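# Move wooden block from bench onto cart floor

## Task

Lift the wooden block from the bench and lay it flat on the cart's floor at the handle end, next to the profiles. The drop flap must stay open, and anything already in place must remain so. At the end both grippers are empty, released and withdrawn clear of the cart, the robot touches nothing, and it stands upright without falling or tilting.

## Robot and tools

Robot: a Rainbow Robotics RB-Y1 in a physics simulator. It has a two-wheel differential base with rear casters, a folding torso (leg with ankle, knee and hip, then chest), a head camera and two 7-joint arms, each ending in a parallel gripper with a wrist camera case that juts sideways and can collide. The base is 0.58 m wide, extends 0.10 m ahead of the drive axle and 0.57 m behind it, and sweeps a 0.58 m radius when spinning in place. It cannot strafe.

Frames: all positions are in metres. The base frame has its origin on the floor midway between the drive wheels, x forward, y left, z up. The left_hand and right_hand lines give the point between that gripper's pads, in the base frame; fingers point along the hand's -z and close along its x. These printed positions may be off, more so at long reach or under load. base_odometry is in the frame the base had at scene start, counts wheel turns only (slip looks like travel), heading in rad, positive left.

move: one action per call. Arguments:
- base: one command {"x_m_s", "turn_rad_s", "for_s"}. These are velocities, not a destination: forward speed in m/s (0.005 to 0.4 either sign, or 0), left turn rate in rad/s (0.02 to 1.509 either sign, or 0), held for for_s seconds (0.1 to 5). Omitted velocity = 0. Acceleration is 0.4 m/s² (turns 0.5 rad/s²), so the robot coasts up to 1 s (turns 3.1 s) after. Distance is roughly speed × for_s. If |x_m_s| + 0.27×|turn_rad_s| exceeds 0.4 both are scaled down.
- joints: an object mapping joint names to absolute target angles (rad) or gripper openings (m). Torso: torso_squat_rad 0 to 1.2, torso_shift_rad -0.3 to 0.6, torso_pitch_rad -0.2 to 1.4 (positive bows forward), torso_yaw_rad -1.5 to 1.5 (positive left; lift both arms sideways by at least 0.2 rad first). Combined torso limits: squat+shift <= 1.52; squat-shift+pitch <= 1.57; shift+0.5 pitch-0.4 squat <= 0.7; shift+0.3 pitch-0.5 squat <= 0.39. Arms, per side: shoulder_pitch ±2.356 (negative swings forward/up), shoulder_roll left 0 to 3.141, right -3.141 to 0 (both away from the body), shoulder_yaw ±2.094, elbow -2.617 to 0.01 (negative bends), forearm_roll ±3.141, wrist_pitch -1.57 to 1.919, hand_roll ±2.705, gripper_m 0 to 0.1 (pad gap). Head: head_pan_rad ±0.523, head_tilt_rad -0.35 to 1.57 (positive looks down).
- target: {"side": "left"|"right", "x", "y", "z", "quat_wxyz"}: an absolute hand pose in the base frame (coordinates -3 to 3 m, quaternion as the hand lines print it). It is solved into joint angles once, so the hand travels an arc that can bow more than 0.1 m on long moves; break long moves into steps. Only checked against the robot's own body. Use alone or with min_time_s; refused while another move is still running.
- min_time_s: 0.1 to 8, the minimum duration of arm/head/torso motions.
- contact_limits: {"left_gripper_m"/"right_gripper_m": mA, 200 to 672.5}, gripper current cap, persists until changed; default 672.5.
- cameras: list from head_camera, left_wrist_camera, right_wrist_camera, all; [] for none; omitted means all.
- blocking: true (default) waits for rest; false returns within about 0.5 s and the robot keeps moving. A later move overrides only the joints/base it names.

wait: seconds 0 to 10 plus cameras; commands nothing, returns state. stop: brakes all running motions. zoom_image: camera plus region [x0,y0,x1,y1] in pixels, up to 504×504, of that camera's latest image (head 896x504, wrists 644x364). read_manual: licence texts only. finished_scene: scene = number of the current scene; ends it irreversibly, so only call once the goal holds.

Result lines: move reports "done" or the worst status. Hand targets say "reached" (within 10 mm and 2°), "short" with error, or "refused" with reason. Joint statuses: done, moving, off_target (rested away from target, may still push), not_followed (collision check withheld the arm), contact_stop (torso only), time_out, limit_stop_at_<name> (self-collision guard or built-in limit), torque_fault, limit_stop_at_motor_heat. A contact_stop or time_out on one joint halts that whole group (torso, left arm or right arm). After a refusal or an unrequested stop, the rest of that reply's move/wait/finished_scene calls are skipped. on_its_own lists things the robot did unprompted. motor_effort gives wheel effort in percent (peak in brackets); high effort at rest suggests pushing on something. lidar_m: 12 distances in 30° sectors, 1st ahead, counting counter-clockwise, seen in a plane 0.23 m up. Joint torques, external torques, wrist force/torque (uncalibrated, offsets up to 16 N) and motor temperatures are also printed.

Grasping: command an opening at least 0.005 m below the object's width; grip then reads off_target or done, both fine. Lower contact_limits to grip more gently.

Avoid: dropping the block or releasing it while it moves; arms hitting or squeezing each other (including fingers and camera cases), which can end the scene; driving into furniture (the base does not stop, wheels may spin and motors cut out for 2 s); the upper body snagging under a table while driving; heavy loads or long reach ahead of the wheels or sudden stops after driving forward, which can tip the robot; torque faults (10 s freeze) and motor overheating (65 °C warning, 80 °C brake). Each arm is rated 3 kg. Thinking time lets the simulation run on.

Each tool is called after "Emit:" by a JSON object that holds its "fn" and its "kwargs".

## Session

Emit:
{"fn": "move", "kwargs": {"joints": {"head_tilt_rad":0.75}, "cameras": ["head_camera"]}}

Emit:
{"fn": "move", "kwargs": {"joints": {"head_tilt_rad":0.75,"head_pan_rad":0.5}, "cameras": ["head_camera"]}}

Emit:
{"fn": "move", "kwargs": {"joints": {"head_tilt_rad":0.75,"head_pan_rad":-0.5}, "cameras": ["head_camera"]}}

Scene clock: 0.87 s.
Joint torques (N m): left_arm=[-1.61 -0.52 1.04 -0.55 0 -0.58 0.05] | right_arm=[-3.98 -0.3 -0.43 -1.3 -0.05 -0.56 -0.08]
External joint torques (N m): left_arm=[-0.23 -0.66 1.03 0.01 -0.01 -0.15 0.06] | right_arm=[-0.38 0.81 -0.39 0.33 -0.12 0.04 -0.09]
Motor temperatures (°C): left_arm=[30 28 32 36 34 33 38] | right_arm=[34 30 32 30 35 36 34]
Wrist force (N): left_arm=[-0.2 0.6 -7.5] | right_arm=[-2.9 1.3 -4.9]
Wrist torque (N m): left_arm=[-0.21 0.12 0.12] | right_arm=[-0.12 -0.12 -0.07]
Wrist force, peak (N): left_arm=[0.1 1.6 -7.9] | right_arm=[-2.9 0.8 -5.4]
move: done
base_odometry: x=+0.000 y=+0.000 heading=+0.000
lidar_m: 0.75 1.03 1.57 4.57 1.51 1.08 1.02 1.07 1.44 3.63 1.09 0.78
base_status: not commanded
joint_positions: torso_squat_rad=+0.350 torso_shift_rad=+0.000 torso_pitch_rad=+0.000 torso_yaw_rad=+0.000 left_shoulder_pitch_rad=+0.037 left_shoulder_roll_rad=+0.004 left_shoulder_yaw_rad=-0.043 left_elbow_rad=-0.196 left_forearm_roll_rad=-0.014 left_wrist_pitch_rad=+0.002 left_hand_roll_rad=+0.027 left_gripper_m=+0.099 right_shoulder_pitch_rad=-0.040 right_shoulder_roll_rad=-0.021 right_shoulder_yaw_rad=-0.018 right_elbow_rad=-0.235 right_forearm_roll_rad=+0.049 right_wrist_pitch_rad=-0.014 right_hand_roll_rad=+0.035 right_gripper_m=+0.099 head_pan_rad=+0.000 head_tilt_rad=+0.750
joint_status: all done
wheel_motors_off: 0
motor_effort: left_wheel=+0(1) right_wheel=+0(2)
chest: x=-0.2280 y=+0.0001 z=+1.2475 quat_wxyz=(+1.000, +0.000, +0.000, +0.000) (m; base frame)
left_hand: x=-0.1598 y=+0.2200 z=+0.5653 quat_wxyz=(+0.997, +0.000, -0.079, -0.009) (m; base frame)
right_hand: x=-0.0823 y=-0.2360 z=+0.5770 quat_wxyz=(+0.989, -0.016, -0.142, +0.041) (m; base frame)
pictures: head_camera
camera_calibration:
head_camera: T_world_to_cam=[[-0.00287247, -0.999504, -0.0313571, 0.0440107], [-0.638739, 0.0259608, -0.768985, 1.03318], [0.769418, 0.0178201, -0.638497, 1.02793], [0, 0, 0, 1]] pos_world=[-0.130844, -0.00115112, 1.45221]

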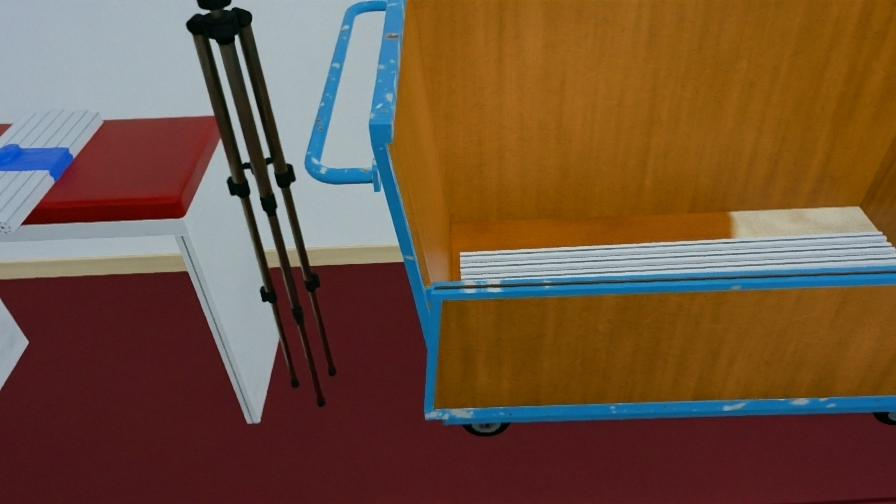

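Scene clock: 1.87 s.
Joint torques (N m): left_arm=[-1.38 -0.65 0.65 -0.54 -0.1 -0.76 -0.1] | right_arm=[-3.32 -0.37 -0.51 -1.42 -0.04 -0.55 -0.02]
External joint torques (N m): left_arm=[0.01 -0.8 0.63 0.02 -0.1 -0.34 -0.1] | right_arm=[0.28 0.75 -0.47 0.21 -0.1 0.05 -0.04]
Motor temperatures (°C): left_arm=[30 28 32 36 34 33 38] | right_arm=[34 30 32 30 35 36 34]
Wrist force (N): left_arm=[-0.2 1.7 -7.6] | right_arm=[-2.5 1.3 -4.9]
Wrist torque (N m): left_arm=[-0.33 0.12 0.05] | right_arm=[-0.14 -0.09 -0.11]
Wrist force, peak (N): left_arm=[-0.7 1.3 -8.3] | right_arm=[-2.9 1.1 -5.3]
move: done
base_odometry: x=+0.000 y=+0.000 heading=+0.000
lidar_m: 0.74 1.02 1.56 4.57 1.51 1.09 1.02 1.07 1.41 3.60 1.10 0.79
base_status: not commanded
joint_positions: torso_squat_rad=+0.350 torso_shift_rad=+0.000 torso_pitch_rad=+0.000 torso_yaw_rad=+0.000 left_shoulder_pitch_rad=+0.037 left_shoulder_roll_rad=+0.004 left_shoulder_yaw_rad=-0.043 left_elbow_rad=-0.196 left_forearm_roll_rad=-0.014 left_wrist_pitch_rad=+0.002 left_hand_roll_rad=+0.027 left_gripper_m=+0.099 right_shoulder_pitch_rad=-0.040 right_shoulder_roll_rad=-0.021 right_shoulder_yaw_rad=-0.018 right_elbow_rad=-0.235 right_forearm_roll_rad=+0.049 right_wrist_pitch_rad=-0.014 right_hand_roll_rad=+0.035 right_gripper_m=+0.099 head_pan_rad=+0.500 head_tilt_rad=+0.750
joint_status: all done
wheel_motors_off: 0
motor_effort: left_wheel=+0(1) right_wheel=-1(2)
chest: x=-0.2280 y=+0.0001 z=+1.2475 quat_wxyz=(+1.000, +0.000, +0.000, +0.000) (m; base frame)
left_hand: x=-0.1598 y=+0.2200 z=+0.5653 quat_wxyz=(+0.997, +0.000, -0.079, -0.009) (m; base frame)
right_hand: x=-0.0823 y=-0.2360 z=+0.5770 quat_wxyz=(+0.989, -0.016, -0.142, +0.041) (m; base frame)
pictures: head_camera
camera_calibration:
head_camera: T_world_to_cam=[[0.476648, -0.878535, -0.0313629, 0.142779], [-0.572985, -0.28342, -0.769, 1.04683], [0.666705, 0.384513, -0.638478, 1.00665], [0, 0, 0, 1]] pos_world=[-0.139374, 0.0350592, 1.45221]

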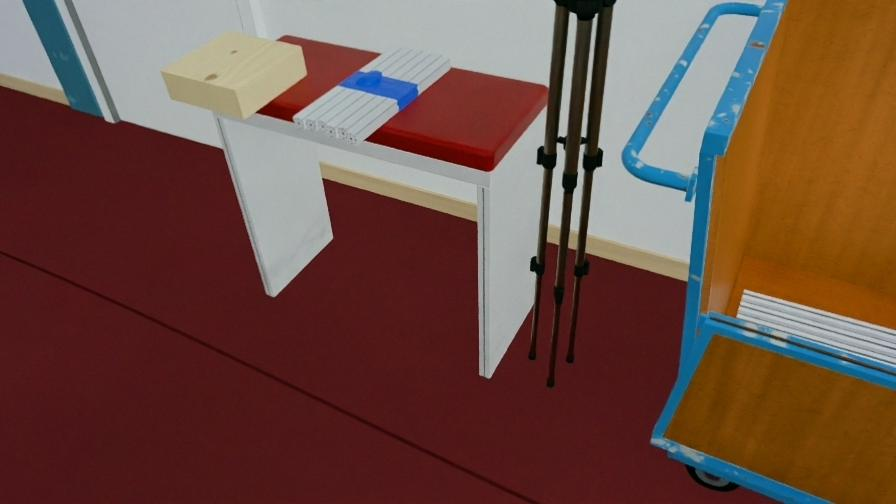

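Scene clock: 3.20 s.
Joint torques (N m): left_arm=[-1.94 -0.64 0.51 -0.52 -0.13 -0.69 -0.1] | right_arm=[-3.53 -0.78 -0.39 -1.36 -0.08 -0.54 0.13]
External joint torques (N m): left_arm=[-0.56 -0.79 0.5 0.04 -0.13 -0.26 -0.09] | right_arm=[0.07 0.33 -0.35 0.28 -0.14 0.05 0.12]
Motor temperatures (°C): left_arm=[30 28 32 36 34 33 38] | right_arm=[34 30 32 30 35 36 34]
Wrist force (N): left_arm=[0.1 2.2 -7.1] | right_arm=[-2.5 0.7 -5.0]
Wrist torque (N m): left_arm=[-0.41 0.16 0.08] | right_arm=[-0.06 -0.09 -0.11]
Wrist force, peak (N): left_arm=[0.3 1.8 -8.1] | right_arm=[-2.9 1.1 -5.5]
move: done
base_odometry: x=+0.000 y=+0.000 heading=+0.000
lidar_m: 0.74 1.02 1.56 4.57 1.53 1.08 1.02 1.07 1.44 3.63 1.09 0.79
base_status: not commanded
joint_positions: torso_squat_rad=+0.350 torso_shift_rad=+0.000 torso_pitch_rad=+0.000 torso_yaw_rad=+0.000 left_shoulder_pitch_rad=+0.037 left_shoulder_roll_rad=+0.004 left_shoulder_yaw_rad=-0.043 left_elbow_rad=-0.196 left_forearm_roll_rad=-0.014 left_wrist_pitch_rad=+0.002 left_hand_roll_rad=+0.027 left_gripper_m=+0.099 right_shoulder_pitch_rad=-0.040 right_shoulder_roll_rad=-0.021 right_shoulder_yaw_rad=-0.018 right_elbow_rad=-0.235 right_forearm_roll_rad=+0.049 right_wrist_pitch_rad=-0.014 right_hand_roll_rad=+0.035 right_gripper_m=+0.099 head_pan_rad=-0.500 head_tilt_rad=+0.750
joint_status: all done
wheel_motors_off: 0
motor_effort: left_wheel=+0(1) right_wheel=-1(2)
chest: x=-0.2280 y=+0.0001 z=+1.2475 quat_wxyz=(+1.000, +0.000, +0.000, +0.000) (m; base frame)
left_hand: x=-0.1598 y=+0.2200 z=+0.5653 quat_wxyz=(+0.997, +0.000, -0.079, -0.009) (m; base frame)
right_hand: x=-0.0823 y=-0.2360 z=+0.5770 quat_wxyz=(+0.989, -0.016, -0.142, +0.041) (m; base frame)
pictures: head_camera
camera_calibration:
head_camera: T_world_to_cam=[[-0.481709, -0.87577, -0.0313537, -0.0546831], [-0.548069, 0.328992, -0.769016, 1.05187], [0.683796, -0.353258, -0.638461, 1.01028], [0, 0, 0, 1]] pos_world=[-0.140673, -0.0370551, 1.45221]

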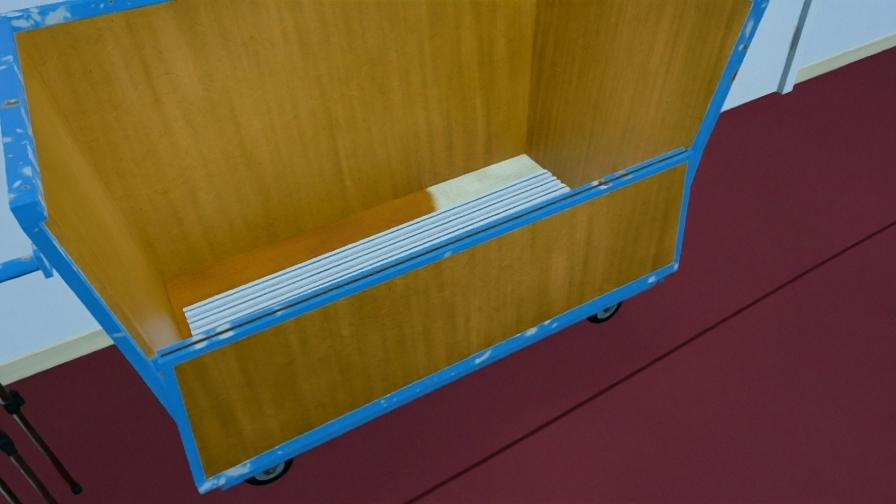

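Emit:
{"fn": "move", "kwargs": {"joints": {"torso_squat_rad":0.1,"torso_pitch_rad":0.6,"head_tilt_rad":0.5,"head_pan_rad":0}, "cameras": ["head_camera"]}}

Emit:
{"fn": "move", "kwargs": {"joints": {"head_tilt_rad":0.35,"head_pan_rad":0.523}, "cameras": ["head_camera"]}}

Emit:
{"fn": "zoom_image", "kwargs": {"camera": "head_camera", "region": [0, 0, 500, 300]}}

Scene clock: 15.67 s.
Joint torques (N m): left_arm=[12.93 -0.58 0.74 5.78 -0.01 0.64 0.07] | right_arm=[12.7 -0.32 -1.07 5.13 -0.13 0.55 -0.01]
External joint torques (N m): left_arm=[-1.4 -0.9 0.7 0.13 0 -0.11 0.05] | right_arm=[0.43 0.41 -0.78 0.74 -0.06 0.02 0.01]
Motor temperatures (°C): left_arm=[30 28 32 36 34 33 38] | right_arm=[34 30 32 30 35 36 34]
Wrist force (N): left_arm=[3.7 0.6 -7.6] | right_arm=[0.9 1.0 -4.8]
Wrist torque (N m): left_arm=[-0.20 0.37 0.02] | right_arm=[-0.09 0.07 -0.08]
Wrist force, peak (N): left_arm=[0.2 1.5 -8.5] | right_arm=[-2.7 1.4 -5.3]
move: done
base_odometry: x=+0.000 y=+0.000 heading=+0.000
lidar_m: 0.74 1.04 1.57 4.56 1.52 1.06 1.03 1.07 1.44 3.61 1.10 0.79
base_status: not commanded
joint_positions: torso_squat_rad=+0.100 torso_shift_rad=+0.000 torso_pitch_rad=+0.600 torso_yaw_rad=+0.000 left_shoulder_pitch_rad=+0.037 left_shoulder_roll_rad=+0.004 left_shoulder_yaw_rad=-0.043 left_elbow_rad=-0.196 left_forearm_roll_rad=-0.014 left_wrist_pitch_rad=+0.002 left_hand_roll_rad=+0.027 left_gripper_m=+0.099 right_shoulder_pitch_rad=-0.040 right_shoulder_roll_rad=-0.021 right_shoulder_yaw_rad=-0.018 right_elbow_rad=-0.235 right_forearm_roll_rad=+0.049 right_wrist_pitch_rad=-0.014 right_hand_roll_rad=+0.035 right_gripper_m=+0.099 head_pan_rad=+0.000 head_tilt_rad=+0.500
joint_status: all done
wheel_motors_off: 0
motor_effort: left_wheel=+0(2) right_wheel=+1(2)
chest: x=-0.0532 y=+0.0001 z=+1.2324 quat_wxyz=(+0.955, +0.000, +0.296, +0.000) (m; base frame)
left_hand: x=-0.3822 y=+0.2200 z=+0.6308 quat_wxyz=(+0.976, -0.003, +0.219, -0.008) (m; base frame)
right_hand: x=-0.3116 y=-0.2360 z=+0.5968 quat_wxyz=(+0.987, -0.004, +0.156, +0.044) (m; base frame)
pictures: head_camera
camera_calibration:
head_camera: T_world_to_cam=[[-0.0134991, -0.999506, -0.0283817, 0.0395786], [-0.863727, 0.0259566, -0.503291, 0.815959], [0.503779, 0.0177201, -0.863651, 1.10216], [0, 0, 0, 1]] pos_world=[0.150053, -0.00115089, 1.36367]

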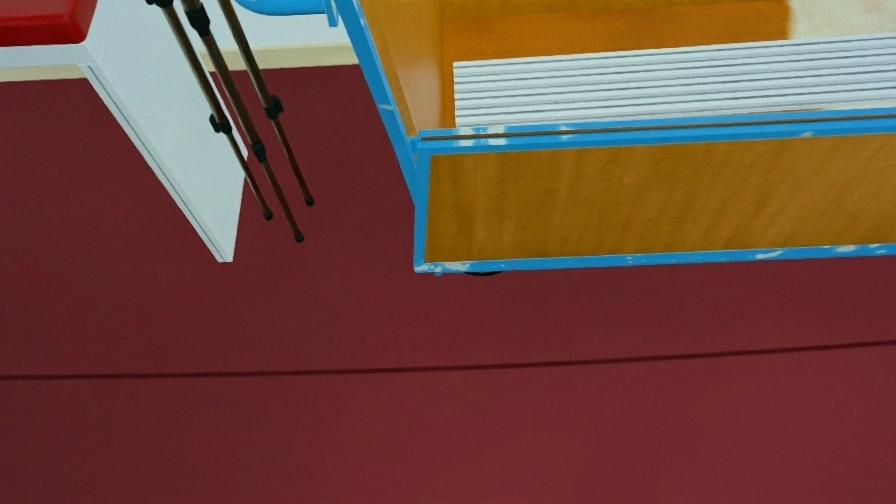

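Scene clock: 16.67 s.
Joint torques (N m): left_arm=[12.92 -0.36 0.6 5.87 -0.01 0.6 0.11] | right_arm=[12.85 -0.48 -0.9 5.11 -0.2 0.69 -0.04]
External joint torques (N m): left_arm=[-1.41 -0.69 0.56 0.23 0 -0.16 0.09] | right_arm=[0.58 0.25 -0.62 0.73 -0.12 0.15 -0.02]
Motor temperatures (°C): left_arm=[30 28 32 36 34 33 38] | right_arm=[34 30 32 30 35 36 34]
Wrist force (N): left_arm=[3.7 1.4 -6.9] | right_arm=[1.0 1.2 -4.7]
Wrist torque (N m): left_arm=[-0.32 0.35 0.07] | right_arm=[-0.12 0.11 -0.05]
Wrist force, peak (N): left_arm=[3.9 1.1 -8.2] | right_arm=[1.0 0.6 -5.1]
move: done
base_odometry: x=+0.000 y=+0.000 heading=+0.000
lidar_m: 0.74 1.04 1.56 4.57 1.50 1.08 1.03 1.07 1.44 3.62 1.10 0.78
base_status: not commanded
joint_positions: torso_squat_rad=+0.100 torso_shift_rad=+0.000 torso_pitch_rad=+0.600 torso_yaw_rad=+0.000 left_shoulder_pitch_rad=+0.037 left_shoulder_roll_rad=+0.004 left_shoulder_yaw_rad=-0.043 left_elbow_rad=-0.196 left_forearm_roll_rad=-0.014 left_wrist_pitch_rad=+0.002 left_hand_roll_rad=+0.027 left_gripper_m=+0.099 right_shoulder_pitch_rad=-0.040 right_shoulder_roll_rad=-0.021 right_shoulder_yaw_rad=-0.018 right_elbow_rad=-0.235 right_forearm_roll_rad=+0.049 right_wrist_pitch_rad=-0.014 right_hand_roll_rad=+0.035 right_gripper_m=+0.099 head_pan_rad=+0.523 head_tilt_rad=+0.350
joint_status: all done
wheel_motors_off: 0
motor_effort: left_wheel=+0(1) right_wheel=+0(2)
chest: x=-0.0532 y=+0.0001 z=+1.2324 quat_wxyz=(+0.955, +0.000, +0.296, +0.000) (m; base frame)
left_hand: x=-0.3822 y=+0.2200 z=+0.6308 quat_wxyz=(+0.976, -0.003, +0.219, -0.008) (m; base frame)
right_hand: x=-0.3116 y=-0.2360 z=+0.5968 quat_wxyz=(+0.987, -0.004, +0.156, +0.044) (m; base frame)
pictures: head_camera
camera_calibration:
head_camera: T_world_to_cam=[[0.401772, -0.86124, -0.3112, 0.398926], [-0.757669, -0.121774, -0.641177, 0.998709], [0.514312, 0.493394, -0.70146, 0.876593], [0, 0, 0, 1]] pos_world=[0.145572, 0.0326819, 1.37939]

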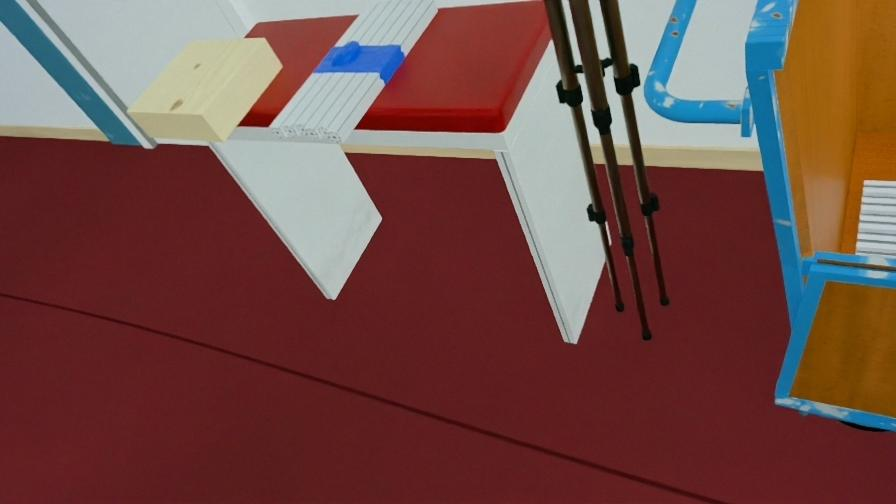

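Scaled by 1.008 from the camera's 896x504 image, which has a finer 1280x720 frame.

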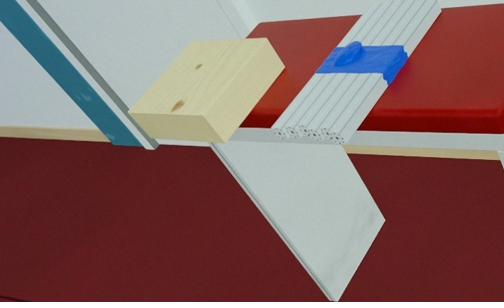

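Emit:
{"fn": "move", "kwargs": {"base": {"x_m_s":0.3,"for_s":1.4}, "joints": {"head_tilt_rad":0.5,"head_pan_rad":0}, "cameras": ["head_camera"]}}

Emit:
{"fn": "move", "kwargs": {"joints": {"head_pan_rad":-0.5}, "cameras": ["head_camera"]}}

Scene clock: 23.20 s.
Joint torques (N m): left_arm=[13.32 -0.58 0.38 5.62 -0.15 0.53 0.02] | right_arm=[13.07 0 -0.78 5.13 -0.12 0.71 -0.04]
External joint torques (N m): left_arm=[-1.01 -0.91 0.34 -0.03 -0.14 -0.23 -0.01] | right_arm=[0.79 0.73 -0.49 0.74 -0.04 0.17 -0.02]
Motor temperatures (°C): left_arm=[31 28 32 36 34 33 38] | right_arm=[34 30 32 30 35 36 34]
Wrist force (N): left_arm=[3.4 1.1 -7.3] | right_arm=[1.4 0.8 -4.8]
Wrist torque (N m): left_arm=[-0.29 0.33 0.06] | right_arm=[-0.03 0.16 -0.08]
Wrist force, peak (N): left_arm=[3.4 1.8 -8.1] | right_arm=[1.2 0.8 -5.3]
move: done
base_odometry: x=+0.420 y=+0.000 heading=+0.000
lidar_m: 0.32 0.34 0.73 3.89 2.14 1.52 1.45 1.50 2.02 4.94 0.48 0.34
base_status: done (sent for 1.4 of 1.4 s)
joint_positions: torso_squat_rad=+0.100 torso_shift_rad=+0.000 torso_pitch_rad=+0.600 torso_yaw_rad=+0.000 left_shoulder_pitch_rad=+0.037 left_shoulder_roll_rad=+0.004 left_shoulder_yaw_rad=-0.043 left_elbow_rad=-0.196 left_forearm_roll_rad=-0.014 left_wrist_pitch_rad=+0.002 left_hand_roll_rad=+0.027 left_gripper_m=+0.099 right_shoulder_pitch_rad=-0.040 right_shoulder_roll_rad=-0.021 right_shoulder_yaw_rad=-0.018 right_elbow_rad=-0.235 right_forearm_roll_rad=+0.049 right_wrist_pitch_rad=-0.014 right_hand_roll_rad=+0.035 right_gripper_m=+0.099 head_pan_rad=+0.000 head_tilt_rad=+0.500
joint_status: all done
wheel_motors_off: 0
motor_effort: left_wheel=+0(23) right_wheel=+1(53)
chest: x=-0.0532 y=+0.0001 z=+1.2324 quat_wxyz=(+0.955, +0.000, +0.296, +0.000) (m; base frame)
left_hand: x=-0.3822 y=+0.2200 z=+0.6308 quat_wxyz=(+0.976, -0.003, +0.219, -0.008) (m; base frame)
right_hand: x=-0.3116 y=-0.2360 z=+0.5968 quat_wxyz=(+0.987, -0.004, +0.156, +0.044) (m; base frame)
pictures: head_camera
camera_calibration:
head_camera: T_world_to_cam=[[-0.0134536, -0.999504, -0.0284708, 0.0396943], [-0.863728, 0.0259622, -0.503289, 0.816042], [0.503778, 0.0178199, -0.863649, 1.10211], [0, 0, 0, 1]] pos_world=[0.150153, -0.00115112, 1.36367]

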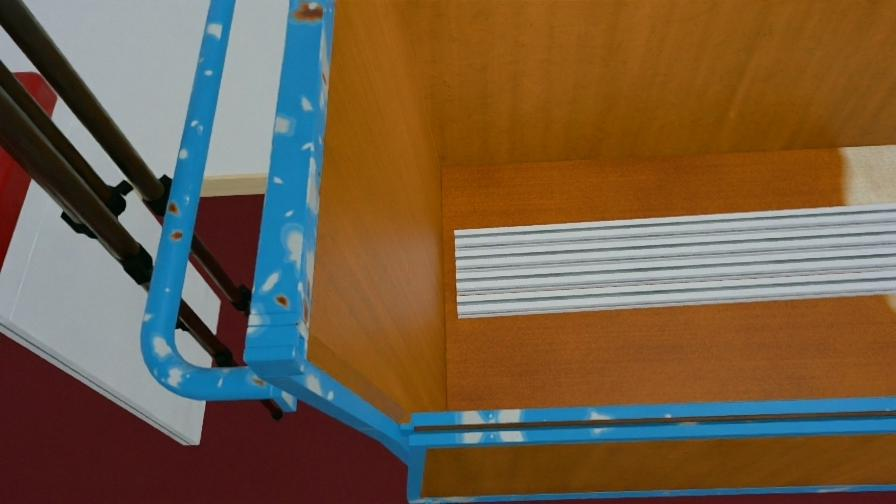

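Scene clock: 24.20 s.
Joint torques (N m): left_arm=[13.44 -0.59 0.47 5.57 -0.04 0.62 0.04] | right_arm=[13.24 -0.17 -0.85 5.11 -0.15 0.68 0]
External joint torques (N m): left_arm=[-0.89 -0.91 0.43 -0.07 -0.03 -0.14 0.02] | right_arm=[0.97 0.55 -0.56 0.72 -0.07 0.14 0.02]
Motor temperatures (°C): left_arm=[31 28 32 36 34 33 38] | right_arm=[34 30 32 30 35 36 34]
Wrist force (N): left_arm=[4.0 1.4 -7.0] | right_arm=[1.2 0.8 -4.5]
Wrist torque (N m): left_arm=[-0.34 0.37 0.07] | right_arm=[-0.08 0.11 -0.09]
Wrist force, peak (N): left_arm=[4.2 1.0 -7.6] | right_arm=[1.2 0.7 -5.2]
move: done
base_odometry: x=+0.420 y=+0.000 heading=+0.000
lidar_m: 0.32 0.33 0.74 3.88 2.13 1.52 1.45 1.51 2.02 4.97 0.47 0.34
base_status: not commanded
joint_positions: torso_squat_rad=+0.100 torso_shift_rad=+0.000 torso_pitch_rad=+0.600 torso_yaw_rad=+0.000 left_shoulder_pitch_rad=+0.037 left_shoulder_roll_rad=+0.004 left_shoulder_yaw_rad=-0.043 left_elbow_rad=-0.196 left_forearm_roll_rad=-0.014 left_wrist_pitch_rad=+0.002 left_hand_roll_rad=+0.027 left_gripper_m=+0.099 right_shoulder_pitch_rad=-0.040 right_shoulder_roll_rad=-0.021 right_shoulder_yaw_rad=-0.018 right_elbow_rad=-0.235 right_forearm_roll_rad=+0.049 right_wrist_pitch_rad=-0.014 right_hand_roll_rad=+0.035 right_gripper_m=+0.099 head_pan_rad=-0.500 head_tilt_rad=+0.500
joint_status: all done
wheel_motors_off: 0
motor_effort: left_wheel=-1(2) right_wheel=+0(2)
chest: x=-0.0532 y=+0.0001 z=+1.2324 quat_wxyz=(+0.955, +0.000, +0.296, +0.000) (m; base frame)
left_hand: x=-0.3822 y=+0.2200 z=+0.6308 quat_wxyz=(+0.976, -0.003, +0.219, -0.008) (m; base frame)
right_hand: x=-0.3116 y=-0.2360 z=+0.5968 quat_wxyz=(+0.987, -0.004, +0.156, +0.044) (m; base frame)
pictures: head_camera
camera_calibration:
head_camera: T_world_to_cam=[[-0.409418, -0.879551, 0.242418, -0.304725], [-0.810121, 0.228267, -0.539998, 0.862612], [0.41962, -0.417473, -0.806, 1.02889], [0, 0, 0, 1]] pos_world=[0.142317, -0.0353941, 1.36896]

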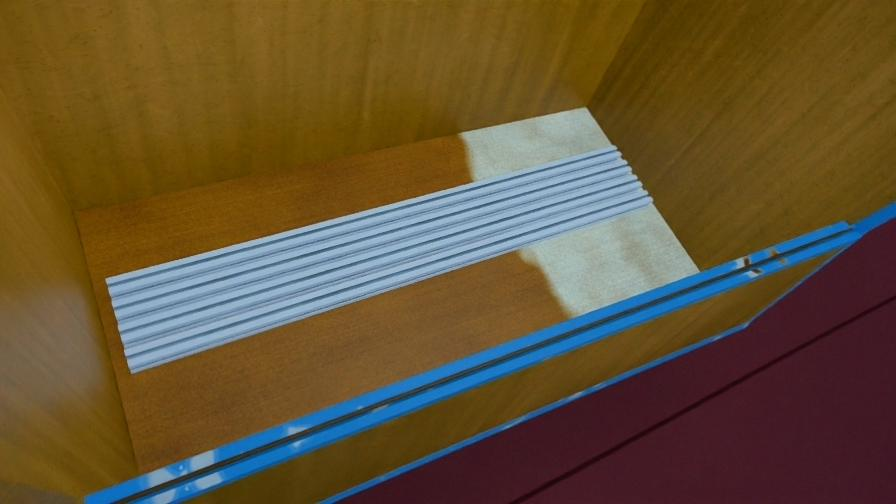

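Emit:
{"fn": "move", "kwargs": {"base": {"x_m_s":-0.3,"for_s":1.4}, "joints": {"torso_pitch_rad":0,"torso_squat_rad":0.35,"head_pan_rad":0,"head_tilt_rad":0.6}, "cameras": []}}

Emit:
{"fn": "move", "kwargs": {"base": {"turn_rad_s":0.7,"for_s":2.244}, "cameras": []}}

Emit:
{"fn": "move", "kwargs": {"base": {"x_m_s":0.39,"for_s":3.45}, "cameras": []}}

Emit:
{"fn": "move", "kwargs": {"base": {"turn_rad_s":-0.7,"for_s":2.244}, "cameras": ["head_camera"]}}

Scene clock: 40.87 s.
Joint torques (N m): left_arm=[-1.89 -0.73 0.62 -0.65 -0.03 -0.66 -0.08] | right_arm=[-3.71 -0.52 -0.21 -1.53 -0.1 -0.49 -0.08]
External joint torques (N m): left_arm=[-0.51 -0.88 0.61 -0.09 -0.03 -0.24 -0.07] | right_arm=[-0.11 0.6 -0.17 0.1 -0.16 0.11 -0.09]
Motor temperatures (°C): left_arm=[31 28 32 36 34 33 37] | right_arm=[34 30 32 30 35 36 34]
Wrist force (N): left_arm=[-0.1 1.3 -7.6] | right_arm=[-2.2 1.3 -5.0]
Wrist torque (N m): left_arm=[-0.29 0.13 0.04] | right_arm=[-0.10 -0.05 -0.09]
Wrist force, peak (N): left_arm=[4.0 1.3 -7.8] | right_arm=[-2.6 1.1 -5.5]
move: done
base_odometry: x=+0.000 y=+0.000 heading=+0.000
lidar_m: 0.74 1.03 1.57 4.57 1.52 1.08 1.02 1.07 1.44 3.60 1.10 0.78
base_status: done (sent for 1.4 of 1.4 s)
joint_positions: torso_squat_rad=+0.350 torso_shift_rad=+0.000 torso_pitch_rad=+0.000 torso_yaw_rad=+0.000 left_shoulder_pitch_rad=+0.037 left_shoulder_roll_rad=+0.004 left_shoulder_yaw_rad=-0.043 left_elbow_rad=-0.196 left_forearm_roll_rad=-0.014 left_wrist_pitch_rad=+0.002 left_hand_roll_rad=+0.027 left_gripper_m=+0.099 right_shoulder_pitch_rad=-0.040 right_shoulder_roll_rad=-0.021 right_shoulder_yaw_rad=-0.018 right_elbow_rad=-0.235 right_forearm_roll_rad=+0.049 right_wrist_pitch_rad=-0.014 right_hand_roll_rad=+0.035 right_gripper_m=+0.099 head_pan_rad=+0.000 head_tilt_rad=+0.600
joint_status: all done
wheel_motors_off: 0
motor_effort: left_wheel=+0(25) right_wheel=+0(26)
chest: x=-0.2280 y=+0.0001 z=+1.2475 quat_wxyz=(+1.000, +0.000, +0.000, +0.000) (m; base frame)
left_hand: x=-0.1599 y=+0.2200 z=+0.5653 quat_wxyz=(+0.997, +0.000, -0.079, -0.009) (m; base frame)
right_hand: x=-0.0824 y=-0.2360 z=+0.5770 quat_wxyz=(+0.989, -0.016, -0.142, +0.041) (m; base frame)
pictures: none
No camera images: "cameras" was empty.

Scene clock: 44.87 s.
Joint torques (N m): left_arm=[-1.76 -0.57 0.54 -0.53 -0.06 -0.52 0.04] | right_arm=[-3.58 -0.55 -0.72 -1.45 0.01 -0.53 -0.03]
External joint torques (N m): left_arm=[-0.39 -0.73 0.53 0.02 -0.06 -0.09 0.05] | right_arm=[0.01 0.56 -0.68 0.18 -0.05 0.06 -0.05]
Motor temperatures (°C): left_arm=[31 28 32 36 34 33 37] | right_arm=[34 30 32 30 35 36 34]
Wrist force (N): left_arm=[-0.2 1.5 -8.0] | right_arm=[-2.5 0.7 -5.3]
Wrist torque (N m): left_arm=[-0.35 0.11 0.11] | right_arm=[-0.05 -0.10 -0.07]
Wrist force, peak (N): left_arm=[-0.4 1.6 -8.5] | right_arm=[-3.3 0.9 -5.5]
move: done
base_odometry: x=+0.000 y=+0.000 heading=+1.563
lidar_m: 4.56 1.52 1.08 1.02 1.05 1.41 3.62 1.10 0.81 0.77 1.04 1.57
base_status: done (sent for 2.23 of 2.23 s)
joint_positions: torso_squat_rad=+0.350 torso_shift_rad=+0.000 torso_pitch_rad=+0.000 torso_yaw_rad=+0.000 left_shoulder_pitch_rad=+0.037 left_shoulder_roll_rad=+0.004 left_shoulder_yaw_rad=-0.043 left_elbow_rad=-0.196 left_forearm_roll_rad=-0.014 left_wrist_pitch_rad=+0.002 left_hand_roll_rad=+0.027 left_gripper_m=+0.099 right_shoulder_pitch_rad=-0.040 right_shoulder_roll_rad=-0.021 right_shoulder_yaw_rad=-0.018 right_elbow_rad=-0.235 right_forearm_roll_rad=+0.049 right_wrist_pitch_rad=-0.014 right_hand_roll_rad=+0.035 right_gripper_m=+0.099 head_pan_rad=+0.000 head_tilt_rad=+0.600
joint_status: not commanded
wheel_motors_off: 0
motor_effort: left_wheel=+6(44) right_wheel=+19(54)
chest: x=-0.2280 y=+0.0001 z=+1.2475 quat_wxyz=(+1.000, +0.000, +0.000, +0.000) (m; base frame)
left_hand: x=-0.1598 y=+0.2200 z=+0.5653 quat_wxyz=(+0.997, +0.000, -0.079, -0.009) (m; base frame)
right_hand: x=-0.0824 y=-0.2360 z=+0.5770 quat_wxyz=(+0.989, -0.016, -0.142, +0.041) (m; base frame)
pictures: none
No camera images: "cameras" was empty.

Scene clock: 49.70 s.
Joint torques (N m): left_arm=[-1.43 -0.75 0.48 -0.49 -0.13 -0.72 -0.06] | right_arm=[-3.29 -0.64 -0.12 -1.24 -0.07 -0.59 0]
External joint torques (N m): left_arm=[-0.05 -0.9 0.47 0.07 -0.13 -0.3 -0.05] | right_arm=[0.31 0.48 -0.08 0.39 -0.13 0.01 -0.02]
Motor temperatures (°C): left_arm=[31 28 32 36 34 33 37] | right_arm=[34 30 32 30 35 36 34]
Wrist force (N): left_arm=[-0.6 1.4 -7.8] | right_arm=[-2.5 0.9 -4.9]
Wrist torque (N m): left_arm=[-0.28 0.09 0.07] | right_arm=[-0.08 -0.11 -0.11]
Wrist force, peak (N): left_arm=[0.1 1.4 -8.6] | right_arm=[-2.6 1.4 -5.3]
move: done
base_odometry: x=+0.010 y=+1.352 heading=+1.564
lidar_m: 4.25 1.59 1.11 1.06 1.09 1.48 3.75 1.47 1.21 0.89 1.50 2.02
base_status: done (sent for 3.47 of 3.47 s)
joint_positions: torso_squat_rad=+0.350 torso_shift_rad=+0.000 torso_pitch_rad=+0.000 torso_yaw_rad=+0.000 left_shoulder_pitch_rad=+0.037 left_shoulder_roll_rad=+0.004 left_shoulder_yaw_rad=-0.043 left_elbow_rad=-0.196 left_forearm_roll_rad=-0.014 left_wrist_pitch_rad=+0.002 left_hand_roll_rad=+0.027 left_gripper_m=+0.099 right_shoulder_pitch_rad=-0.040 right_shoulder_roll_rad=-0.021 right_shoulder_yaw_rad=-0.018 right_elbow_rad=-0.235 right_forearm_roll_rad=+0.049 right_wrist_pitch_rad=-0.014 right_hand_roll_rad=+0.035 right_gripper_m=+0.099 head_pan_rad=+0.000 head_tilt_rad=+0.600
joint_status: not commanded
wheel_motors_off: 0
motor_effort: left_wheel=+18(47) right_wheel=-17(51)
chest: x=-0.2280 y=+0.0001 z=+1.2475 quat_wxyz=(+1.000, +0.000, +0.000, +0.000) (m; base frame)
left_hand: x=-0.1597 y=+0.2200 z=+0.5653 quat_wxyz=(+0.997, +0.000, -0.079, -0.009) (m; base frame)
right_hand: x=-0.0823 y=-0.2360 z=+0.5770 quat_wxyz=(+0.989, -0.016, -0.142, +0.041) (m; base frame)
pictures: none
No camera images: "cameras" was empty.

Scene clock: 53.77 s.
Joint torques (N m): left_arm=[-1.55 -0.51 0.48 -0.54 -0.06 -0.68 0.04] | right_arm=[-2.99 -0.87 -0.84 -1.25 -0.06 -0.59 -0.11]
External joint torques (N m): left_arm=[-0.17 -0.66 0.47 0.02 -0.07 -0.26 0.05] | right_arm=[0.61 0.24 -0.79 0.39 -0.12 0 -0.13]
Motor temperatures (°C): left_arm=[31 28 32 36 34 33 37] | right_arm=[34 30 32 30 35 36 34]
Wrist force (N): left_arm=[-0.2 0.5 -7.6] | right_arm=[-2.8 0.8 -4.7]
Wrist torque (N m): left_arm=[-0.20 0.13 0.10] | right_arm=[-0.06 -0.14 -0.09]
Wrist force, peak (N): left_arm=[-0.5 1.1 -8.6] | right_arm=[-3.0 1.6 -5.2]
move: done
base_odometry: x=+0.010 y=+1.352 heading=+0.001
lidar_m: 0.88 1.51 2.02 4.24 1.56 1.12 1.06 1.10 1.48 3.78 1.47 1.19
base_status: done (sent for 2.23 of 2.23 s)
joint_positions: torso_squat_rad=+0.350 torso_shift_rad=+0.000 torso_pitch_rad=+0.000 torso_yaw_rad=+0.000 left_shoulder_pitch_rad=+0.037 left_shoulder_roll_rad=+0.004 left_shoulder_yaw_rad=-0.043 left_elbow_rad=-0.196 left_forearm_roll_rad=-0.014 left_wrist_pitch_rad=+0.002 left_hand_roll_rad=+0.027 left_gripper_m=+0.099 right_shoulder_pitch_rad=-0.040 right_shoulder_roll_rad=-0.021 right_shoulder_yaw_rad=-0.018 right_elbow_rad=-0.235 right_forearm_roll_rad=+0.049 right_wrist_pitch_rad=-0.014 right_hand_roll_rad=+0.035 right_gripper_m=+0.099 head_pan_rad=+0.000 head_tilt_rad=+0.600
joint_status: not commanded
wheel_motors_off: 0
motor_effort: left_wheel=+21(44) right_wheel=+4(51)
chest: x=-0.2280 y=+0.0001 z=+1.2475 quat_wxyz=(+1.000, +0.000, +0.000, +0.000) (m; base frame)
left_hand: x=-0.1598 y=+0.2200 z=+0.5653 quat_wxyz=(+0.997, +0.000, -0.079, -0.009) (m; base frame)
right_hand: x=-0.0823 y=-0.2360 z=+0.5770 quat_wxyz=(+0.989, -0.016, -0.142, +0.041) (m; base frame)
pictures: head_camera
camera_calibration:
head_camera: T_world_to_cam=[[0.00184319, -0.999504, -0.0314327, 0.0449903], [-0.516689, 0.02596, -0.85578, 1.18398], [0.856171, 0.0178183, -0.516385, 0.868942], [0, 0, 0, 1]] pos_world=[-0.132298, -0.00125112, 1.46335]

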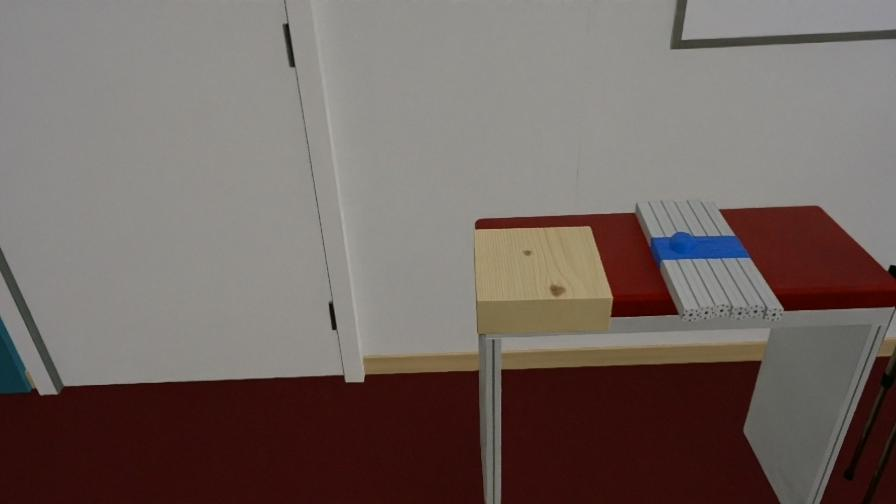

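Emit:
{"fn": "move", "kwargs": {"base": {"turn_rad_s":-0.36,"for_s":1.0}, "cameras": []}}

Emit:
{"fn": "move", "kwargs": {"base": {"x_m_s":0.3,"for_s":1.467}, "cameras": []}}

Emit:
{"fn": "move", "kwargs": {"base": {"turn_rad_s":0.36,"for_s":1.0}, "joints": {"head_tilt_rad":0.8}, "cameras": ["head_camera"]}}

Emit:
{"fn": "move", "kwargs": {"joints": {"left_shoulder_roll_rad":0.5,"right_shoulder_roll_rad":-0.5,"left_elbow_rad":-1.6,"right_elbow_rad":-1.6,"left_gripper_m":0,"right_gripper_m":0}, "cameras": []}}

Emit:
{"fn": "move", "kwargs": {"target": {"side":"left","x":0.30,"y":0.26,"z":0.9,"quat_wxyz":[0.7071,0,0,-0.7071]}, "cameras": []}}

Emit:
{"fn": "move", "kwargs": {"target": {"side":"right","x":0.30,"y":-0.26,"z":0.9,"quat_wxyz":[0.7071,0,0,0.7071]}}}

Scene clock: 60.47 s.
Joint torques (N m): left_arm=[-1.48 -0.71 0.85 -0.55 -0.06 -0.64 -0.08] | right_arm=[-3.32 -0.89 -0.44 -1.4 -0.11 -0.6 -0.11]
External joint torques (N m): left_arm=[-0.1 -0.86 0.83 0.01 -0.07 -0.22 -0.07] | right_arm=[0.28 0.23 -0.4 0.23 -0.17 0 -0.12]
Motor temperatures (°C): left_arm=[31 28 32 36 34 33 37] | right_arm=[34 30 32 30 35 36 34]
Wrist force (N): left_arm=[0.4 1.4 -7.9] | right_arm=[-3.0 1.0 -4.9]
Wrist torque (N m): left_arm=[-0.33 0.18 0.12] | right_arm=[-0.07 -0.16 -0.10]
Wrist force, peak (N): left_arm=[0.3 1.6 -8.4] | right_arm=[-2.9 1.6 -5.3]
move: done
base_odometry: x=+0.009 y=+1.352 heading=-0.358
lidar_m: 1.29 0.89 1.60 2.47 2.82 1.36 1.09 1.08 1.16 1.78 1.88 1.19
base_status: done (sent for 1 of 1 s)
joint_positions: torso_squat_rad=+0.350 torso_shift_rad=+0.000 torso_pitch_rad=+0.000 torso_yaw_rad=+0.000 left_shoulder_pitch_rad=+0.037 left_shoulder_roll_rad=+0.004 left_shoulder_yaw_rad=-0.043 left_elbow_rad=-0.196 left_forearm_roll_rad=-0.014 left_wrist_pitch_rad=+0.002 left_hand_roll_rad=+0.027 left_gripper_m=+0.099 right_shoulder_pitch_rad=-0.040 right_shoulder_roll_rad=-0.021 right_shoulder_yaw_rad=-0.018 right_elbow_rad=-0.235 right_forearm_roll_rad=+0.049 right_wrist_pitch_rad=-0.014 right_hand_roll_rad=+0.035 right_gripper_m=+0.099 head_pan_rad=+0.000 head_tilt_rad=+0.600
joint_status: not commanded
wheel_motors_off: 0
motor_effort: left_wheel=+22(39) right_wheel=+6(13)
chest: x=-0.2280 y=+0.0001 z=+1.2475 quat_wxyz=(+1.000, +0.000, +0.000, +0.000) (m; base frame)
left_hand: x=-0.1598 y=+0.2200 z=+0.5653 quat_wxyz=(+0.997, +0.000, -0.079, -0.009) (m; base frame)
right_hand: x=-0.0823 y=-0.2359 z=+0.5770 quat_wxyz=(+0.989, -0.016, -0.142, +0.041) (m; base frame)
pictures: none
No camera images: "cameras" was empty.

Scene clock: 63.07 s.
Joint torques (N m): left_arm=[-1.19 -0.79 0.67 -0.45 -0.08 -0.69 -0.06] | right_arm=[-3.25 -0.57 -0.39 -1.22 0.05 -0.53 0.1]
External joint torques (N m): left_arm=[0.19 -0.95 0.66 0.1 -0.08 -0.27 -0.05] | right_arm=[0.35 0.54 -0.35 0.41 -0.01 0.07 0.09]
Motor temperatures (°C): left_arm=[31 28 32 36 34 33 37] | right_arm=[34 30 32 30 35 36 34]
Wrist force (N): left_arm=[0.7 1.2 -7.6] | right_arm=[-2.6 0.8 -5.2]
Wrist torque (N m): left_arm=[-0.27 0.23 0.13] | right_arm=[-0.07 -0.09 -0.10]
Wrist force, peak (N): left_arm=[-0.5 1.0 -8.3] | right_arm=[-3.3 0.9 -5.2]
move: done
base_odometry: x=+0.421 y=+1.197 heading=-0.359
lidar_m: 1.09 0.48 1.15 1.77 3.90 1.86 1.51 1.49 1.61 2.44 1.13 0.78
base_status: done (sent for 1.47 of 1.47 s)
joint_positions: torso_squat_rad=+0.350 torso_shift_rad=+0.000 torso_pitch_rad=+0.000 torso_yaw_rad=+0.000 left_shoulder_pitch_rad=+0.037 left_shoulder_roll_rad=+0.004 left_shoulder_yaw_rad=-0.043 left_elbow_rad=-0.196 left_forearm_roll_rad=-0.014 left_wrist_pitch_rad=+0.002 left_hand_roll_rad=+0.027 left_gripper_m=+0.099 right_shoulder_pitch_rad=-0.040 right_shoulder_roll_rad=-0.021 right_shoulder_yaw_rad=-0.018 right_elbow_rad=-0.235 right_forearm_roll_rad=+0.049 right_wrist_pitch_rad=-0.014 right_hand_roll_rad=+0.035 right_gripper_m=+0.099 head_pan_rad=+0.000 head_tilt_rad=+0.600
joint_status: not commanded
wheel_motors_off: 0
motor_effort: left_wheel=-16(50) right_wheel=+18(46)
chest: x=-0.2280 y=+0.0001 z=+1.2475 quat_wxyz=(+1.000, +0.000, +0.000, +0.000) (m; base frame)
left_hand: x=-0.1597 y=+0.2200 z=+0.5653 quat_wxyz=(+0.997, +0.000, -0.079, -0.009) (m; base frame)
right_hand: x=-0.0823 y=-0.2360 z=+0.5770 quat_wxyz=(+0.989, -0.016, -0.142, +0.041) (m; base frame)
pictures: none
No camera images: "cameras" was empty.

Scene clock: 65.23 s.
Joint torques (N m): left_arm=[-1.37 -0.83 0.67 -0.48 -0.04 -0.63 -0.04] | right_arm=[-3.28 -0.41 -0.6 -1.43 -0.09 -0.55 -0.04]
External joint torques (N m): left_arm=[0.01 -0.98 0.66 0.08 -0.05 -0.2 -0.03] | right_arm=[0.32 0.71 -0.56 0.21 -0.15 0.05 -0.05]
Motor temperatures (°C): left_arm=[31 28 32 36 34 33 37] | right_arm=[34 30 32 30 35 36 34]
Wrist force (N): left_arm=[0.2 1.9 -8.3] | right_arm=[-3.3 1.0 -5.0]
Wrist torque (N m): left_arm=[-0.35 0.18 0.10] | right_arm=[-0.07 -0.17 -0.07]
Wrist force, peak (N): left_arm=[-0.6 1.5 -8.4] | right_arm=[-2.7 1.1 -5.5]
move: done
base_odometry: x=+0.421 y=+1.197 heading=+0.000
lidar_m: 0.48 0.49 1.47 3.80 2.17 1.54 1.47 1.53 2.04 1.39 0.78 0.85
base_status: done (sent for 1 of 1 s)
joint_positions: torso_squat_rad=+0.350 torso_shift_rad=+0.000 torso_pitch_rad=+0.000 torso_yaw_rad=+0.000 left_shoulder_pitch_rad=+0.037 left_shoulder_roll_rad=+0.004 left_shoulder_yaw_rad=-0.043 left_elbow_rad=-0.196 left_forearm_roll_rad=-0.014 left_wrist_pitch_rad=+0.002 left_hand_roll_rad=+0.027 left_gripper_m=+0.099 right_shoulder_pitch_rad=-0.040 right_shoulder_roll_rad=-0.021 right_shoulder_yaw_rad=-0.018 right_elbow_rad=-0.235 right_forearm_roll_rad=+0.049 right_wrist_pitch_rad=-0.014 right_hand_roll_rad=+0.035 right_gripper_m=+0.099 head_pan_rad=+0.000 head_tilt_rad=+0.800
joint_status: all done
wheel_motors_off: 0
motor_effort: left_wheel=+5(48) right_wheel=+23(45)
chest: x=-0.2280 y=+0.0001 z=+1.2475 quat_wxyz=(+1.000, +0.000, +0.000, +0.000) (m; base frame)
left_hand: x=-0.1597 y=+0.2200 z=+0.5653 quat_wxyz=(+0.997, +0.000, -0.079, -0.009) (m; base frame)
right_hand: x=-0.0823 y=-0.2360 z=+0.5770 quat_wxyz=(+0.989, -0.016, -0.142, +0.041) (m; base frame)
pictures: head_camera
camera_calibration:
head_camera: T_world_to_cam=[[-0.00443931, -0.999504, -0.0311736, 0.0433214], [-0.676395, 0.0259619, -0.736081, 0.977789], [0.736526, 0.017818, -0.676175, 1.07564], [0, 0, 0, 1]] pos_world=[-0.130674, -0.00125112, 1.44841]

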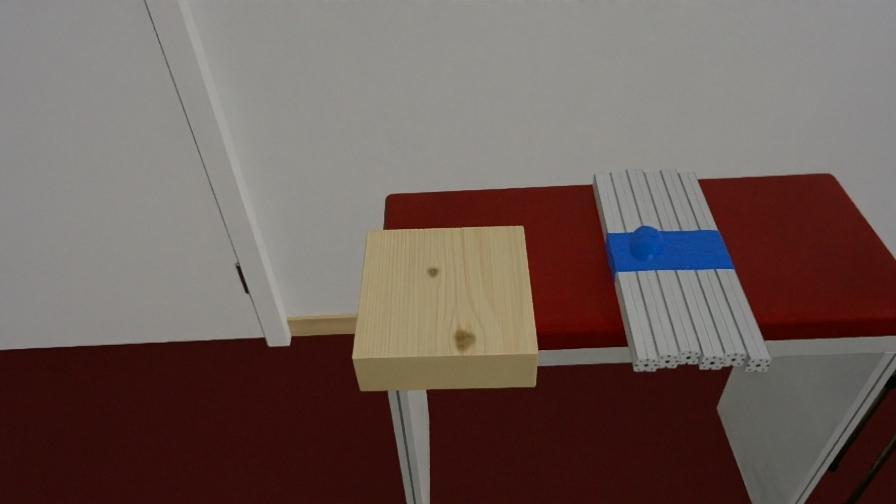

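Scene clock: 67.27 s.
Joint torques (N m): left_arm=[-9.52 6.81 6.19 -8.48 -0.09 -1.95 -0.08] | right_arm=[-11.42 -9.81 -5.65 -9.39 0.05 -1.61 -0.01]
External joint torques (N m): left_arm=[1.41 -2 0.26 0.93 -0.16 -0.21 -0.04] | right_arm=[0.31 -0.04 0 -0.37 -0.11 0.01 -0.05]
Motor temperatures (°C): left_arm=[31 28 32 36 34 33 37] | right_arm=[34 30 32 30 35 36 34]
Wrist force (N): left_arm=[-5.1 -1.8 -2.2] | right_arm=[-6.1 4.2 1.4]
Wrist torque (N m): left_arm=[-0.07 -0.15 0.12] | right_arm=[-0.34 -0.34 -0.12]
Wrist force, peak (N): left_arm=[-2.2 0.6 -7.8] | right_arm=[-6.5 4.3 1.8]
move: done
base_odometry: x=+0.421 y=+1.197 heading=+0.000
lidar_m: 0.47 0.50 1.50 3.80 2.16 1.53 1.46 1.54 2.04 1.40 0.78 0.85
base_status: not commanded
joint_positions: torso_squat_rad=+0.350 torso_shift_rad=+0.000 torso_pitch_rad=+0.000 torso_yaw_rad=+0.000 left_shoulder_pitch_rad=+0.037 left_shoulder_roll_rad=+0.500 left_shoulder_yaw_rad=-0.043 left_elbow_rad=-1.600 left_forearm_roll_rad=-0.014 left_wrist_pitch_rad=+0.002 left_hand_roll_rad=+0.027 left_gripper_m=+0.000 right_shoulder_pitch_rad=-0.040 right_shoulder_roll_rad=-0.500 right_shoulder_yaw_rad=-0.018 right_elbow_rad=-1.600 right_forearm_roll_rad=+0.049 right_wrist_pitch_rad=-0.014 right_hand_roll_rad=+0.035 right_gripper_m=+0.000 head_pan_rad=+0.000 head_tilt_rad=+0.800
joint_status: all done
wheel_motors_off: 0
motor_effort: left_wheel=+5(6) right_wheel=+23(25)
chest: x=-0.2280 y=+0.0001 z=+1.2475 quat_wxyz=(+1.000, +0.000, +0.000, +0.000) (m; base frame)
left_hand: x=+0.2787 y=+0.3475 z=+1.0418 quat_wxyz=(+0.694, +0.154, -0.679, -0.186) (m; base frame)
right_hand: x=+0.3011 y=-0.3598 z=+1.0976 quat_wxyz=(+0.646, -0.206, -0.707, +0.201) (m; base frame)
pictures: none
No camera images: "cameras" was empty.

Scene clock: 69.33 s.
Joint torques (N m): left_arm=[-21.93 7.18 2.56 -1.55 -0.27 -0.91 0.28] | right_arm=[-11.44 -9.8 -5.24 -9.92 0.13 -1.64 -0.04]
External joint torques (N m): left_arm=[2.03 -1.81 0.02 0.57 -0.31 -0.49 0.28] | right_arm=[0.29 -0.03 0.42 -0.9 -0.03 -0.01 -0.07]
Motor temperatures (°C): left_arm=[31 28 32 36 34 33 37] | right_arm=[34 30 32 30 35 36 34]
Wrist force (N): left_arm=[0.8 0.4 -7.9] | right_arm=[-6.3 4.1 1.3]
Wrist torque (N m): left_arm=[-0.28 0.15 0.05] | right_arm=[-0.34 -0.34 -0.10]
Wrist force, peak (N): left_arm=[0.2 -0.8 -8.6] | right_arm=[-6.6 4.1 1.7]
move: short
base_odometry: x=+0.421 y=+1.197 heading=+0.000
lidar_m: 0.48 0.50 1.49 3.80 2.17 1.53 1.46 1.54 2.06 1.39 0.77 0.84
base_status: not commanded
joint_positions: torso_squat_rad=+0.350 torso_shift_rad=+0.000 torso_pitch_rad=+0.000 torso_yaw_rad=+0.000 left_shoulder_pitch_rad=-1.116 left_shoulder_roll_rad=+0.394 left_shoulder_yaw_rad=-0.973 left_elbow_rad=-0.267 left_forearm_roll_rad=+1.252 left_wrist_pitch_rad=+1.092 left_hand_roll_rad=-1.495 left_gripper_m=+0.000 right_shoulder_pitch_rad=-0.040 right_shoulder_roll_rad=-0.500 right_shoulder_yaw_rad=-0.018 right_elbow_rad=-1.600 right_forearm_roll_rad=+0.049 right_wrist_pitch_rad=-0.014 right_hand_roll_rad=+0.035 right_gripper_m=+0.000 head_pan_rad=+0.000 head_tilt_rad=+0.800
joint_status: all done
wheel_motors_off: 0
motor_effort: left_wheel=+5(7) right_wheel=+20(24)
chest: x=-0.2280 y=+0.0001 z=+1.2475 quat_wxyz=(+1.000, +0.000, +0.000, +0.000) (m; base frame)
left_hand: x=+0.2995 y=+0.2599 z=+0.9006 quat_wxyz=(+0.705, +0.052, -0.045, -0.705) (m; base frame)
left_hand_status: short (checked arc, as near as the solve gets, planned for 1.7 s): 1 mm and 7.9 deg off. The place is met; only the turn is off.
right_hand: x=+0.3010 y=-0.3598 z=+1.0975 quat_wxyz=(+0.646, -0.206, -0.707, +0.201) (m; base frame)
pictures: none
No camera images: "cameras" was empty.

Scene clock: 71.33 s.
Joint torques (N m): left_arm=[-21.83 7.35 2.77 -1.77 -0.15 -0.68 0.3] | right_arm=[-23.43 -7.72 -1.69 -1.89 0.33 -0.54 -0.31]
External joint torques (N m): left_arm=[2.08 -1.64 0.23 0.35 -0.19 -0.26 0.29] | right_arm=[0.05 1.27 0.48 0.17 0.12 -0.18 -0.31]
Motor temperatures (°C): left_arm=[31 28 32 36 34 33 37] | right_arm=[34 30 32 30 35 36 34]
Wrist force (N): left_arm=[0.7 0.6 -7.7] | right_arm=[-1.3 1.8 -4.8]
Wrist torque (N m): left_arm=[-0.28 0.17 0.08] | right_arm=[-0.16 -0.01 -0.07]
Wrist force, peak (N): left_arm=[0.7 0.5 -8.7] | right_arm=[-6.2 3.7 1.7]
move: short
base_odometry: x=+0.421 y=+1.197 heading=+0.000
lidar_m: 0.48 0.48 1.49 3.80 2.18 1.53 1.46 1.53 2.05 1.38 0.79 0.85
base_status: not commanded
joint_positions: torso_squat_rad=+0.350 torso_shift_rad=+0.000 torso_pitch_rad=+0.000 torso_yaw_rad=+0.000 left_shoulder_pitch_rad=-1.116 left_shoulder_roll_rad=+0.394 left_shoulder_yaw_rad=-0.973 left_elbow_rad=-0.267 left_forearm_roll_rad=+1.252 left_wrist_pitch_rad=+1.092 left_hand_roll_rad=-1.495 left_gripper_m=+0.000 right_shoulder_pitch_rad=-1.113 right_shoulder_roll_rad=-0.393 right_shoulder_yaw_rad=+0.952 right_elbow_rad=-0.267 right_forearm_roll_rad=-1.232 right_wrist_pitch_rad=+1.095 right_hand_roll_rad=+1.496 right_gripper_m=+0.000 head_pan_rad=+0.000 head_tilt_rad=+0.800
joint_status: all done
wheel_motors_off: 0
motor_effort: left_wheel=+4(6) right_wheel=+21(26)
chest: x=-0.2280 y=+0.0001 z=+1.2475 quat_wxyz=(+1.000, +0.000, +0.000, +0.000) (m; base frame)
left_hand: x=+0.2994 y=+0.2599 z=+0.9005 quat_wxyz=(+0.705, +0.052, -0.045, -0.705) (m; base frame)
right_hand: x=+0.2993 y=-0.2600 z=+0.9004 quat_wxyz=(+0.705, -0.052, -0.045, +0.705) (m; base frame)
right_hand_status: short (checked arc, as near as the solve gets, planned for 1.7 s): 1 mm and 7.9 deg off. The place is met; only the turn is off.
pictures: head_camera, left_wrist_camera, right_wrist_camera
camera_calibration:
head_camera: T_world_to_cam=[[-0.00443362, -0.999504, -0.0311737, 0.0433223], [-0.676342, 0.0259594, -0.73613, 0.977867], [0.736575, 0.0178204, -0.676121, 1.07557], [0, 0, 0, 1]] pos_world=[-0.130674, -0.00125113, 1.44841]
left_wrist_camera: T_world_to_cam=[[0.0285736, -0.999477, -0.0151432, 0.264245], [-0.942296, -0.0319879, 0.33325, 0.019403], [-0.33356, 0.00474725, -0.942717, 1.01998], [0, 0, 0, 1]] pos_world=[0.350959, 0.259886, 0.959092]
right_wrist_camera: T_world_to_cam=[[0.0315717, -0.999433, -0.0117266, -0.259936], [-0.922492, -0.0336532, 0.384547, -0.0518096], [-0.384724, -0.00132311, -0.923031, 1.01813], [0, 0, 0, 1]] pos_world=[0.352113, -0.260185, 0.956643]

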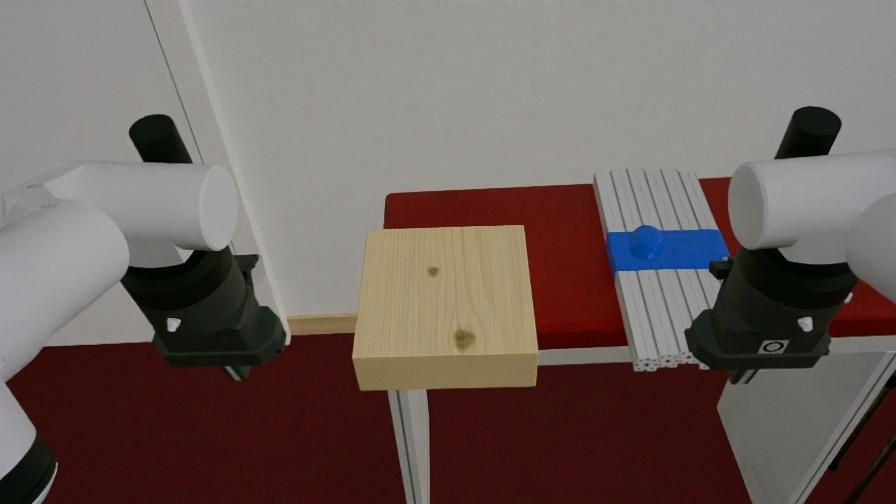

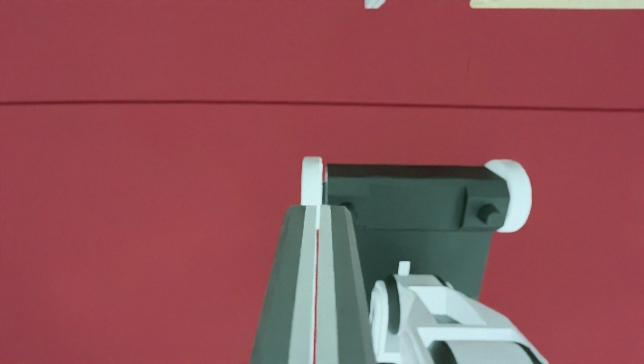

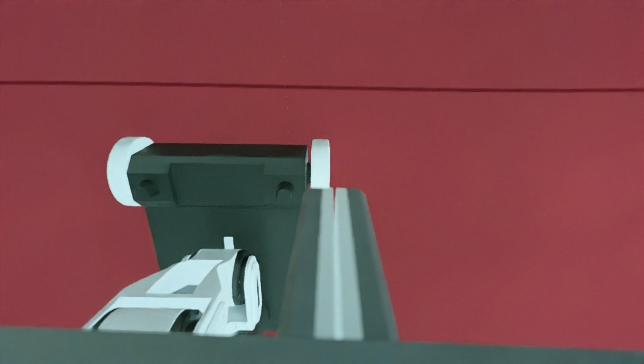

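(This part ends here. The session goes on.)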